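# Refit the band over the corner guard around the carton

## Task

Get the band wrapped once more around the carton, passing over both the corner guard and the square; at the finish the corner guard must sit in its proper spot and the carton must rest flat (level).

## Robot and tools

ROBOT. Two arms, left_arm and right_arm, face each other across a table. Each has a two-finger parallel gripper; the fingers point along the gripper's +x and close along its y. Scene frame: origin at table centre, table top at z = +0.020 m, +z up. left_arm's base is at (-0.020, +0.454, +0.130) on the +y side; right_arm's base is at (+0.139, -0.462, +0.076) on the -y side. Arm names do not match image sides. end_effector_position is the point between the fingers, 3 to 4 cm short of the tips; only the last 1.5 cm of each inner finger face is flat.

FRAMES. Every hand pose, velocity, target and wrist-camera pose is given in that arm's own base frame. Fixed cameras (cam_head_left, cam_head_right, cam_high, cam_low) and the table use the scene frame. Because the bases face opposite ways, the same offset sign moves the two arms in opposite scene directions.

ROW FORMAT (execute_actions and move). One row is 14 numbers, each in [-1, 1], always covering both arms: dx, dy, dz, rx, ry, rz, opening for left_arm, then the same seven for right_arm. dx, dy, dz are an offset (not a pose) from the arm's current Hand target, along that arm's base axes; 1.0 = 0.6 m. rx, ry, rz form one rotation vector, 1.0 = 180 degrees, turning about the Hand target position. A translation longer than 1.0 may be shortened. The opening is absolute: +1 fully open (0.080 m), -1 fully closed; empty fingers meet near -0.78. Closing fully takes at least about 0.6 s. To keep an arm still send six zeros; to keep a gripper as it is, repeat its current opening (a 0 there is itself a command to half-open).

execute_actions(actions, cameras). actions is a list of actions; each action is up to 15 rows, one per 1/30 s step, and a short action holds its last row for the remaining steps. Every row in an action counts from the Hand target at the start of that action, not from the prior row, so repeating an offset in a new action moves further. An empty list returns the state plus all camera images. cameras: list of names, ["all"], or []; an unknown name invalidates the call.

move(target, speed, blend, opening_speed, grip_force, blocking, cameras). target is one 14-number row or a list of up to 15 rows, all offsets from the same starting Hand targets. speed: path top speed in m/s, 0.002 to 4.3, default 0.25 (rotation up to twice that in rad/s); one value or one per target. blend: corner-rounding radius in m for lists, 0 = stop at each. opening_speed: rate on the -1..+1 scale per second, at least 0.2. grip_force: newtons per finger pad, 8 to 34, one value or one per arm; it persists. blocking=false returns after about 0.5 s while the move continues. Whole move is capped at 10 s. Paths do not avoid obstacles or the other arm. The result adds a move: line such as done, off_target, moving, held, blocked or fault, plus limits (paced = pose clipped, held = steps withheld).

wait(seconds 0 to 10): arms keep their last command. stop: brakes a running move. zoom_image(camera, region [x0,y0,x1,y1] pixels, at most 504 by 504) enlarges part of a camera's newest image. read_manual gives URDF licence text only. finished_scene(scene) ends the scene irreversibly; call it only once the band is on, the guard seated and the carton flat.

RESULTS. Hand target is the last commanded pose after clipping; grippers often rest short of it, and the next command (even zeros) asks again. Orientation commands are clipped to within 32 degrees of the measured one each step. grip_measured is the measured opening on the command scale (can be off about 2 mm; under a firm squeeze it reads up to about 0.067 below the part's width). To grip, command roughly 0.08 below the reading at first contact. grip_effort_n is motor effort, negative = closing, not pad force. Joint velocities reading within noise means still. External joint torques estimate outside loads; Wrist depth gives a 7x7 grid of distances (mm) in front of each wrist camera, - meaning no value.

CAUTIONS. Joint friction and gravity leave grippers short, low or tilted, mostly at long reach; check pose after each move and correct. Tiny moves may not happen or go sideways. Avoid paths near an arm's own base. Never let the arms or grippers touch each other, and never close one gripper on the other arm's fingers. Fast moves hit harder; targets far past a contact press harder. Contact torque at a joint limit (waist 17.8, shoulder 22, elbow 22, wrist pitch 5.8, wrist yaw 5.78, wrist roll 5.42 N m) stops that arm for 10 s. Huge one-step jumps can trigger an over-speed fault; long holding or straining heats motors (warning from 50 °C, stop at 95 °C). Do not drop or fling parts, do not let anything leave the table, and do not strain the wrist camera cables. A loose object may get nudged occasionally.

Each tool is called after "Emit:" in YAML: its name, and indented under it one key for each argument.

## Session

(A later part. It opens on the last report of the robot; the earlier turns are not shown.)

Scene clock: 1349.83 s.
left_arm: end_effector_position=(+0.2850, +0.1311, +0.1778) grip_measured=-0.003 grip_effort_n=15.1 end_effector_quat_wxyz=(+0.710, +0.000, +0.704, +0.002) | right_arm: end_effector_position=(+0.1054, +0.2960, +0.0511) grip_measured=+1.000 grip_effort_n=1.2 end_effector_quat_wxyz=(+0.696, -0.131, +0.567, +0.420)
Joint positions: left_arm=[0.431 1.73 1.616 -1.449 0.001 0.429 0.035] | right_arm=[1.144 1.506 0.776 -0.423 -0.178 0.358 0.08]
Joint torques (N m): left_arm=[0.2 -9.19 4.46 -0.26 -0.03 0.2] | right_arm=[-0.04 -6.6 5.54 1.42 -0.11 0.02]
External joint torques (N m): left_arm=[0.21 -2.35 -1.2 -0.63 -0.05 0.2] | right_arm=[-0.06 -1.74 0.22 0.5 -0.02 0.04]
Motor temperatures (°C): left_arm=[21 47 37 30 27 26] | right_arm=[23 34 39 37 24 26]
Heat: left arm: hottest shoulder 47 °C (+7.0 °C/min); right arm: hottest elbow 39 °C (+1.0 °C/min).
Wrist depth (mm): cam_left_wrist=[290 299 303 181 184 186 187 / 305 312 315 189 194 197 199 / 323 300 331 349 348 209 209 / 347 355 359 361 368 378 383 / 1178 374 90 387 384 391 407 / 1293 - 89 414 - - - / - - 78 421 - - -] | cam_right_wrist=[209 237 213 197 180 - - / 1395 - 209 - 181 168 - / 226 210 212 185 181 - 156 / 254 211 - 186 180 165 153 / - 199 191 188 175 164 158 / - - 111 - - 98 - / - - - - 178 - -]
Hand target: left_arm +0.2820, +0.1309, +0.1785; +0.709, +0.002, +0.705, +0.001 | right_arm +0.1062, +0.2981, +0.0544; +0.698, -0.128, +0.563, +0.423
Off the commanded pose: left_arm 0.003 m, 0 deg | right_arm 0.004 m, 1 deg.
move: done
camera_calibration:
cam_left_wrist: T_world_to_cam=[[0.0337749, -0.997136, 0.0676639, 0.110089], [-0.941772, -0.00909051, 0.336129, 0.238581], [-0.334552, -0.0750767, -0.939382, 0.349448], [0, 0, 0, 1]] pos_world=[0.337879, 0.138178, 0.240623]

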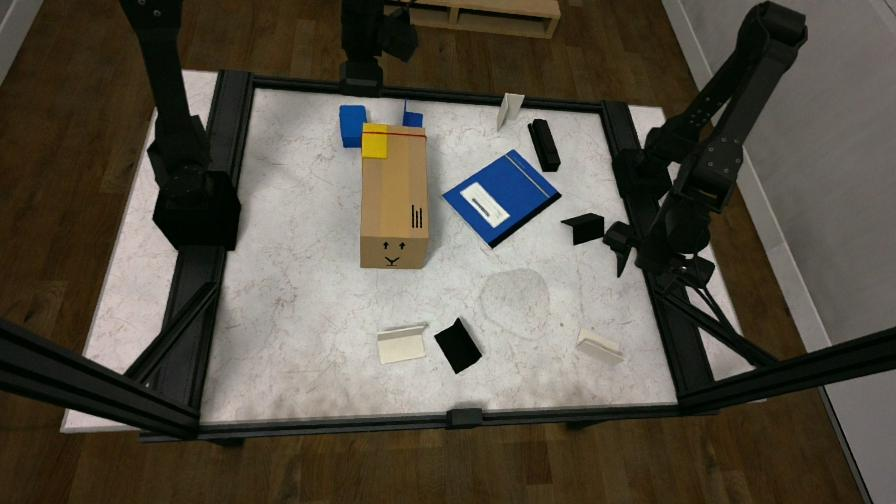

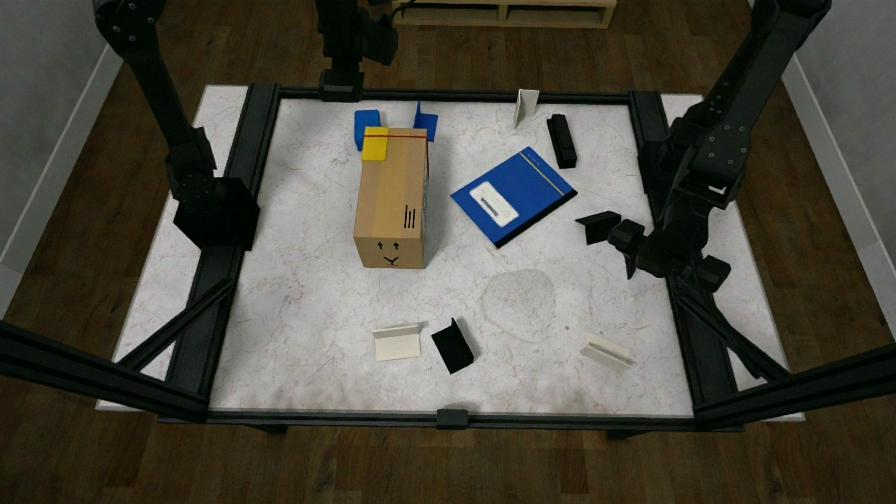

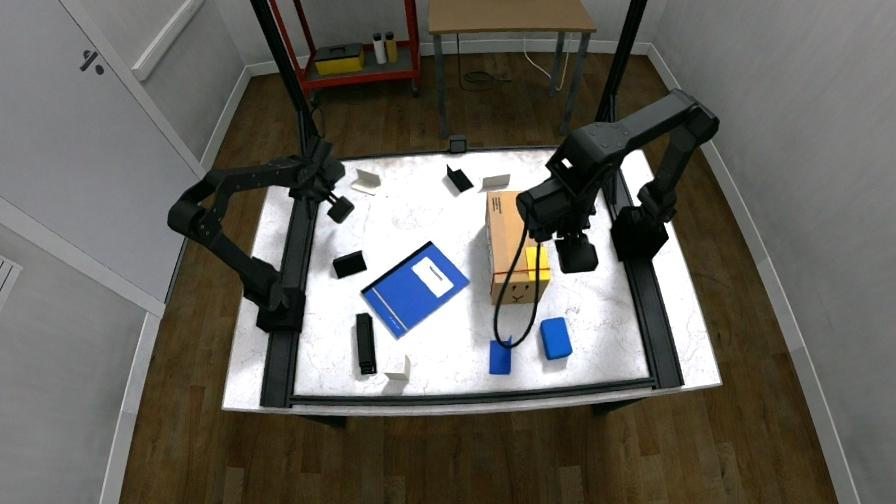

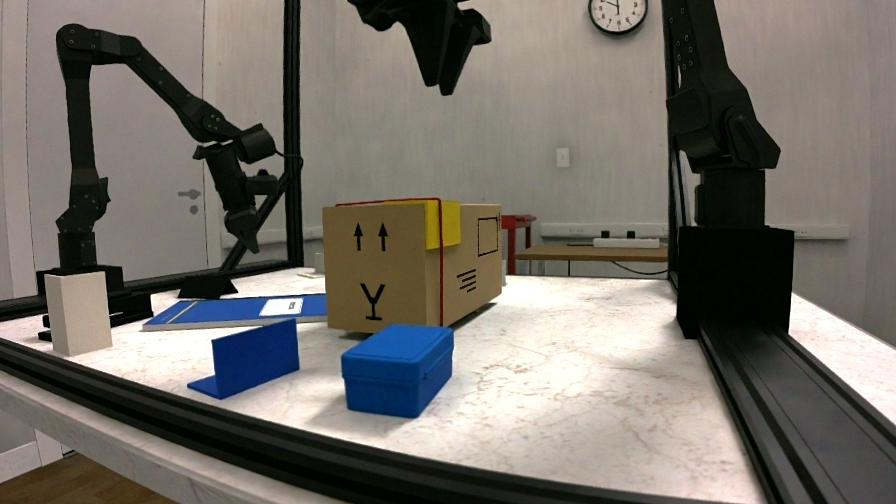

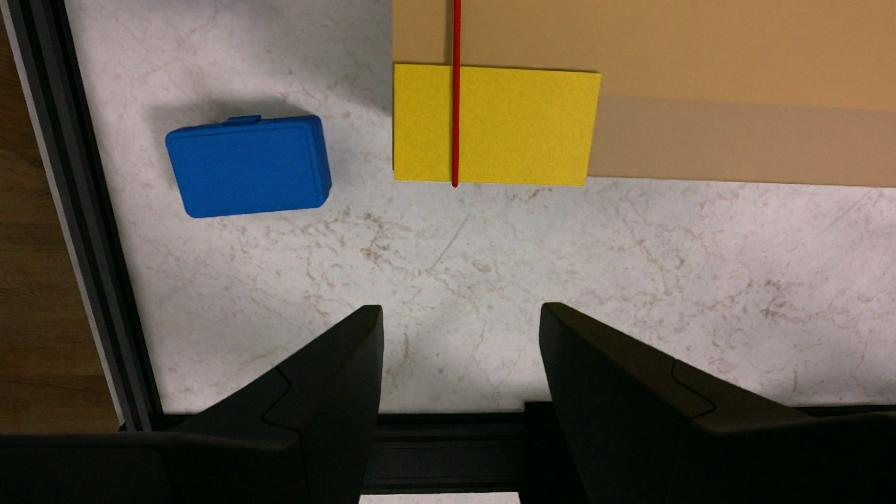

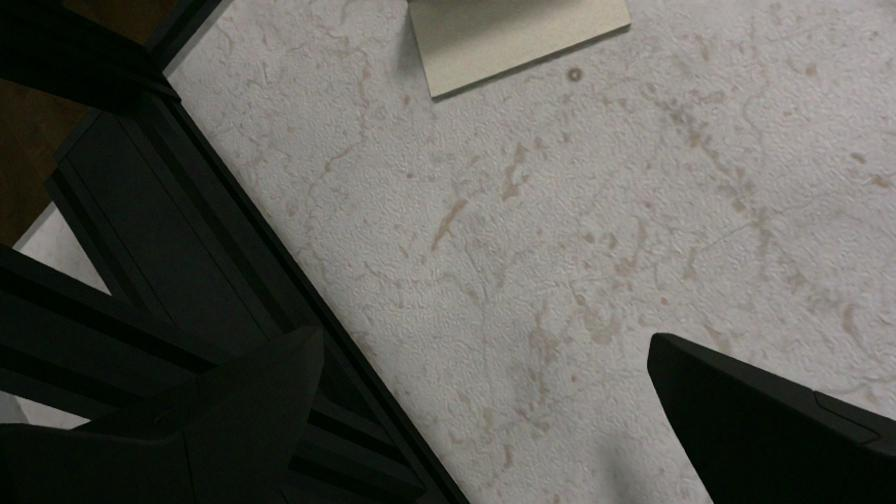

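Emit:
execute_actions:
  actions: []

Scene clock: 1368.87 s.
left_arm: end_effector_position=(+0.2850, +0.1311, +0.1778) grip_measured=-0.003 grip_effort_n=15.1 end_effector_quat_wxyz=(+0.710, +0.000, +0.704, +0.002) | right_arm: end_effector_position=(+0.1054, +0.2960, +0.0511) grip_measured=+1.000 grip_effort_n=0.2 end_effector_quat_wxyz=(+0.696, -0.131, +0.567, +0.420)
Joint positions: left_arm=[0.431 1.73 1.616 -1.449 0.001 0.429 0.035] | right_arm=[1.144 1.506 0.776 -0.423 -0.178 0.358 0.08]
Joint velocities: within noise
Joint torques (N m): left_arm=[0.16 -9.19 4.43 -0.26 -0.02 0.19] | right_arm=[-0.01 -6.61 5.53 1.41 -0.11 0.01]
External joint torques (N m): left_arm=[0.13 -2.41 -1.19 -0.63 -0.03 0.19] | right_arm=[-0.03 -1.77 0.21 0.48 -0.03 0.03]
Motor temperatures (°C): left_arm=[21 45 36 30 27 26] | right_arm=[23 34 39 37 24 26]
Heat: left arm: hottest shoulder 45 °C (+5.0 °C/min); right arm: hottest elbow 39 °C (+0.0 °C/min).
Wrist depth (mm): cam_left_wrist=[290 296 306 181 184 186 187 / 308 313 317 190 192 196 199 / 322 296 301 201 203 208 211 / 346 355 361 367 370 371 378 / 1200 373 370 386 380 - 407 / 1293 - 89 415 - - 435 / - - 78 423 - - -] | cam_right_wrist=[1281 - 210 197 - - 155 / 1372 - 208 190 181 - 156 / 227 212 215 189 181 163 158 / - 205 206 195 - 162 158 / - 200 197 187 - - - / - - 111 - 179 98 - / - - 152 175 - - -]
Hand target: left_arm +0.2820, +0.1309, +0.1785; +0.709, +0.002, +0.705, +0.001 | right_arm +0.1062, +0.2981, +0.0544; +0.698, -0.128, +0.563, +0.423
Tool commands: left_gripper/opening=+0.0 right_gripper/opening=+1.0
Off the commanded pose: left_arm 0.003 m, 0 deg | right_arm 0.004 m, 1 deg.
camera_calibration:
cam_left_wrist: T_world_to_cam=[[0.0337749, -0.997136, 0.0676639, 0.110089], [-0.941772, -0.00909051, 0.336129, 0.238581], [-0.334552, -0.0750767, -0.939382, 0.349448], [0, 0, 0, 1]] pos_world=[0.337879, 0.138178, 0.240623]

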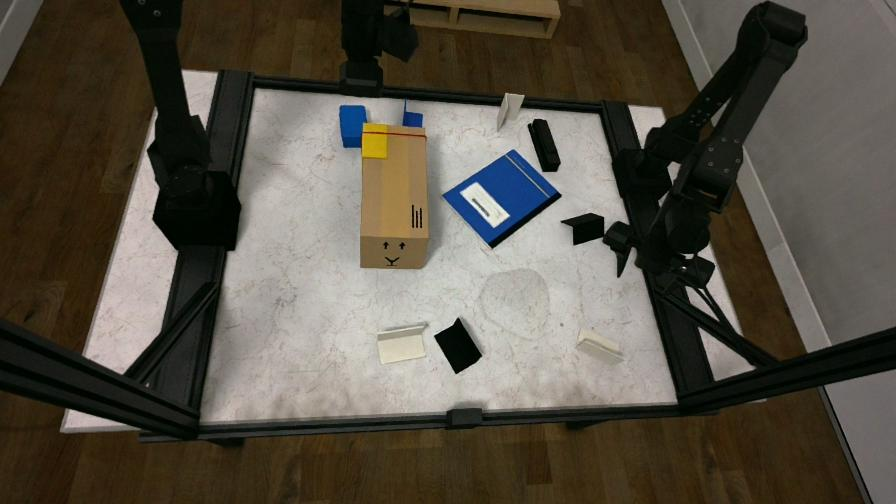

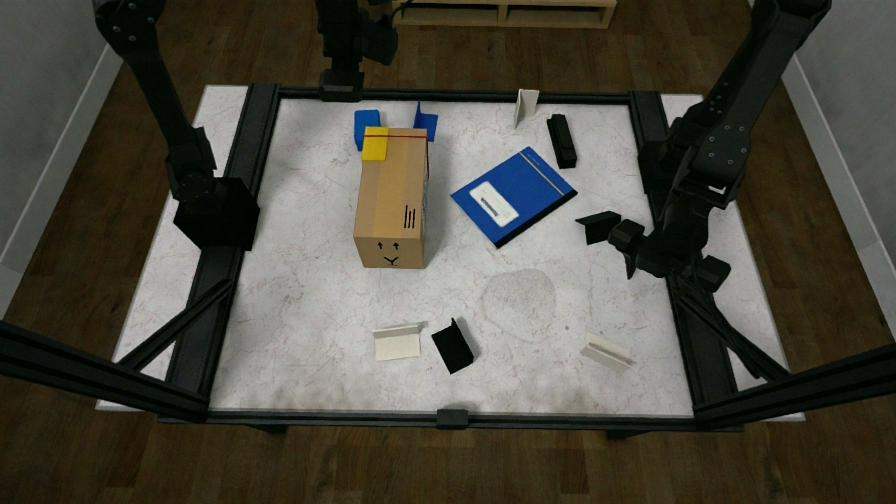

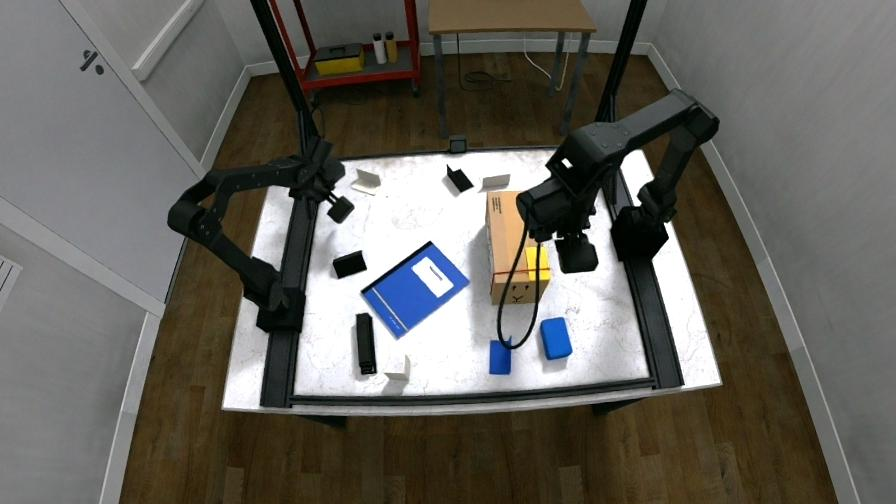

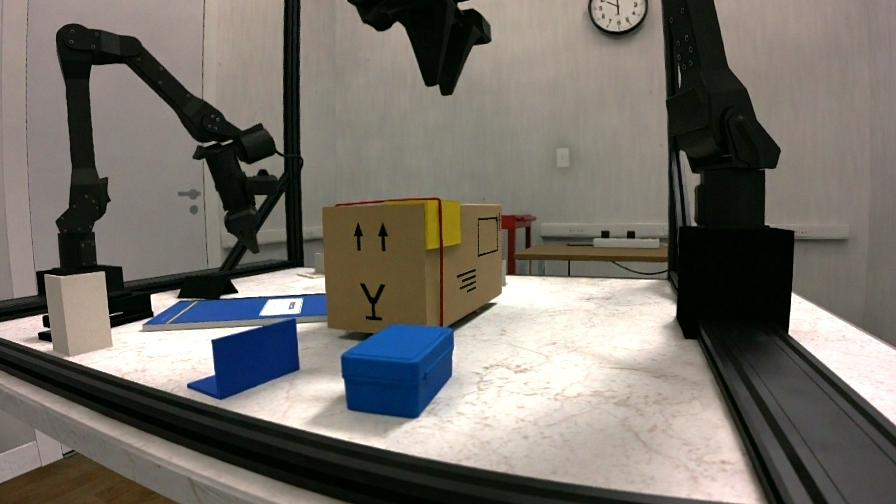

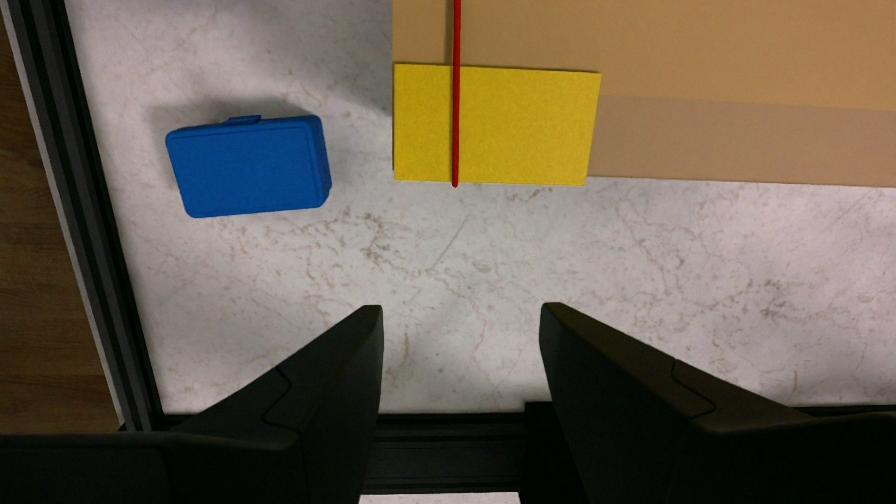

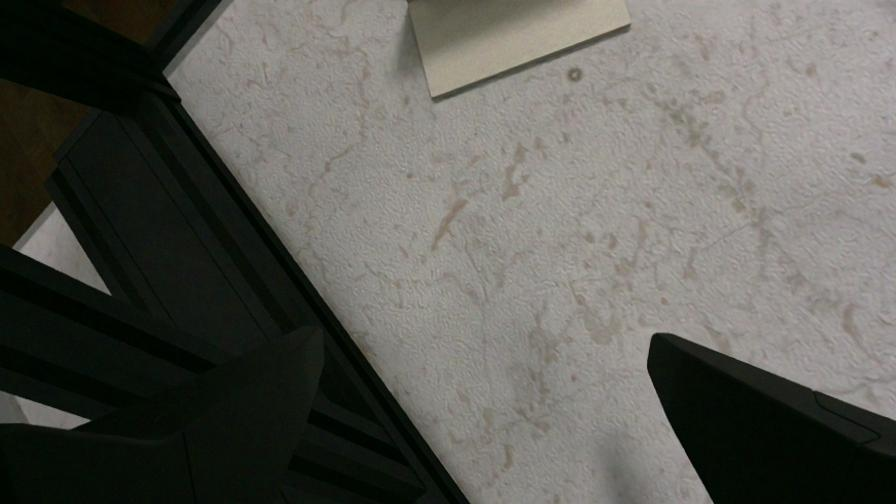

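Emit:
zoom_image:
  camera: "cam_left_wrist"
  region: [380, 0, 620, 200]

Emit:
zoom_image:
  camera: "cam_low"
  region: [310, 180, 520, 350]

Emit:
zoom_image:
  camera: "cam_head_right"
  region: [330, 80, 470, 290]

Scaled by 2.100 from the camera's 896x504 image, which has a finer 1280x720 frame.

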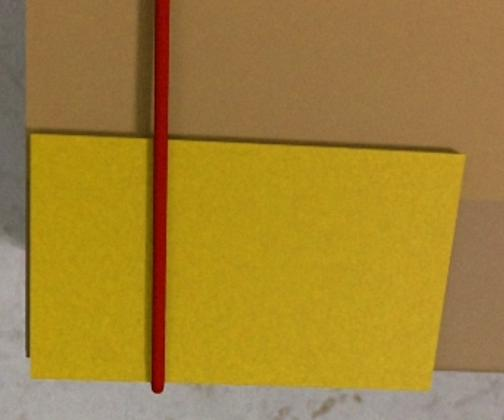

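Scaled by 2.400 from the camera's 896x504 image, which has a finer 1280x720 frame.

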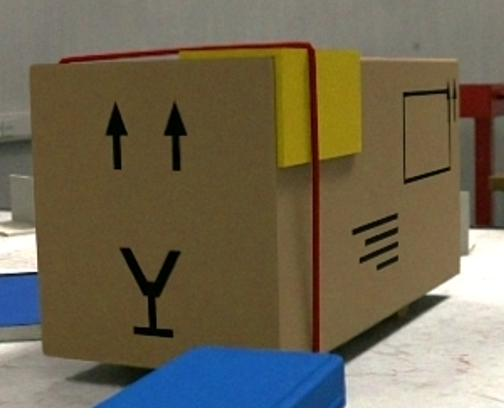

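Scaled by 2.400 from the camera's 896x504 image, which has a finer 1280x720 frame.

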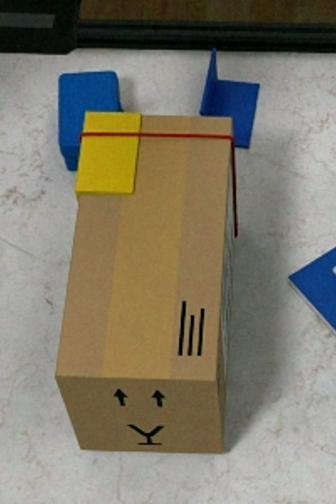

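Emit:
finished_scene:
  scene: 1

The scene is finished: the task was done.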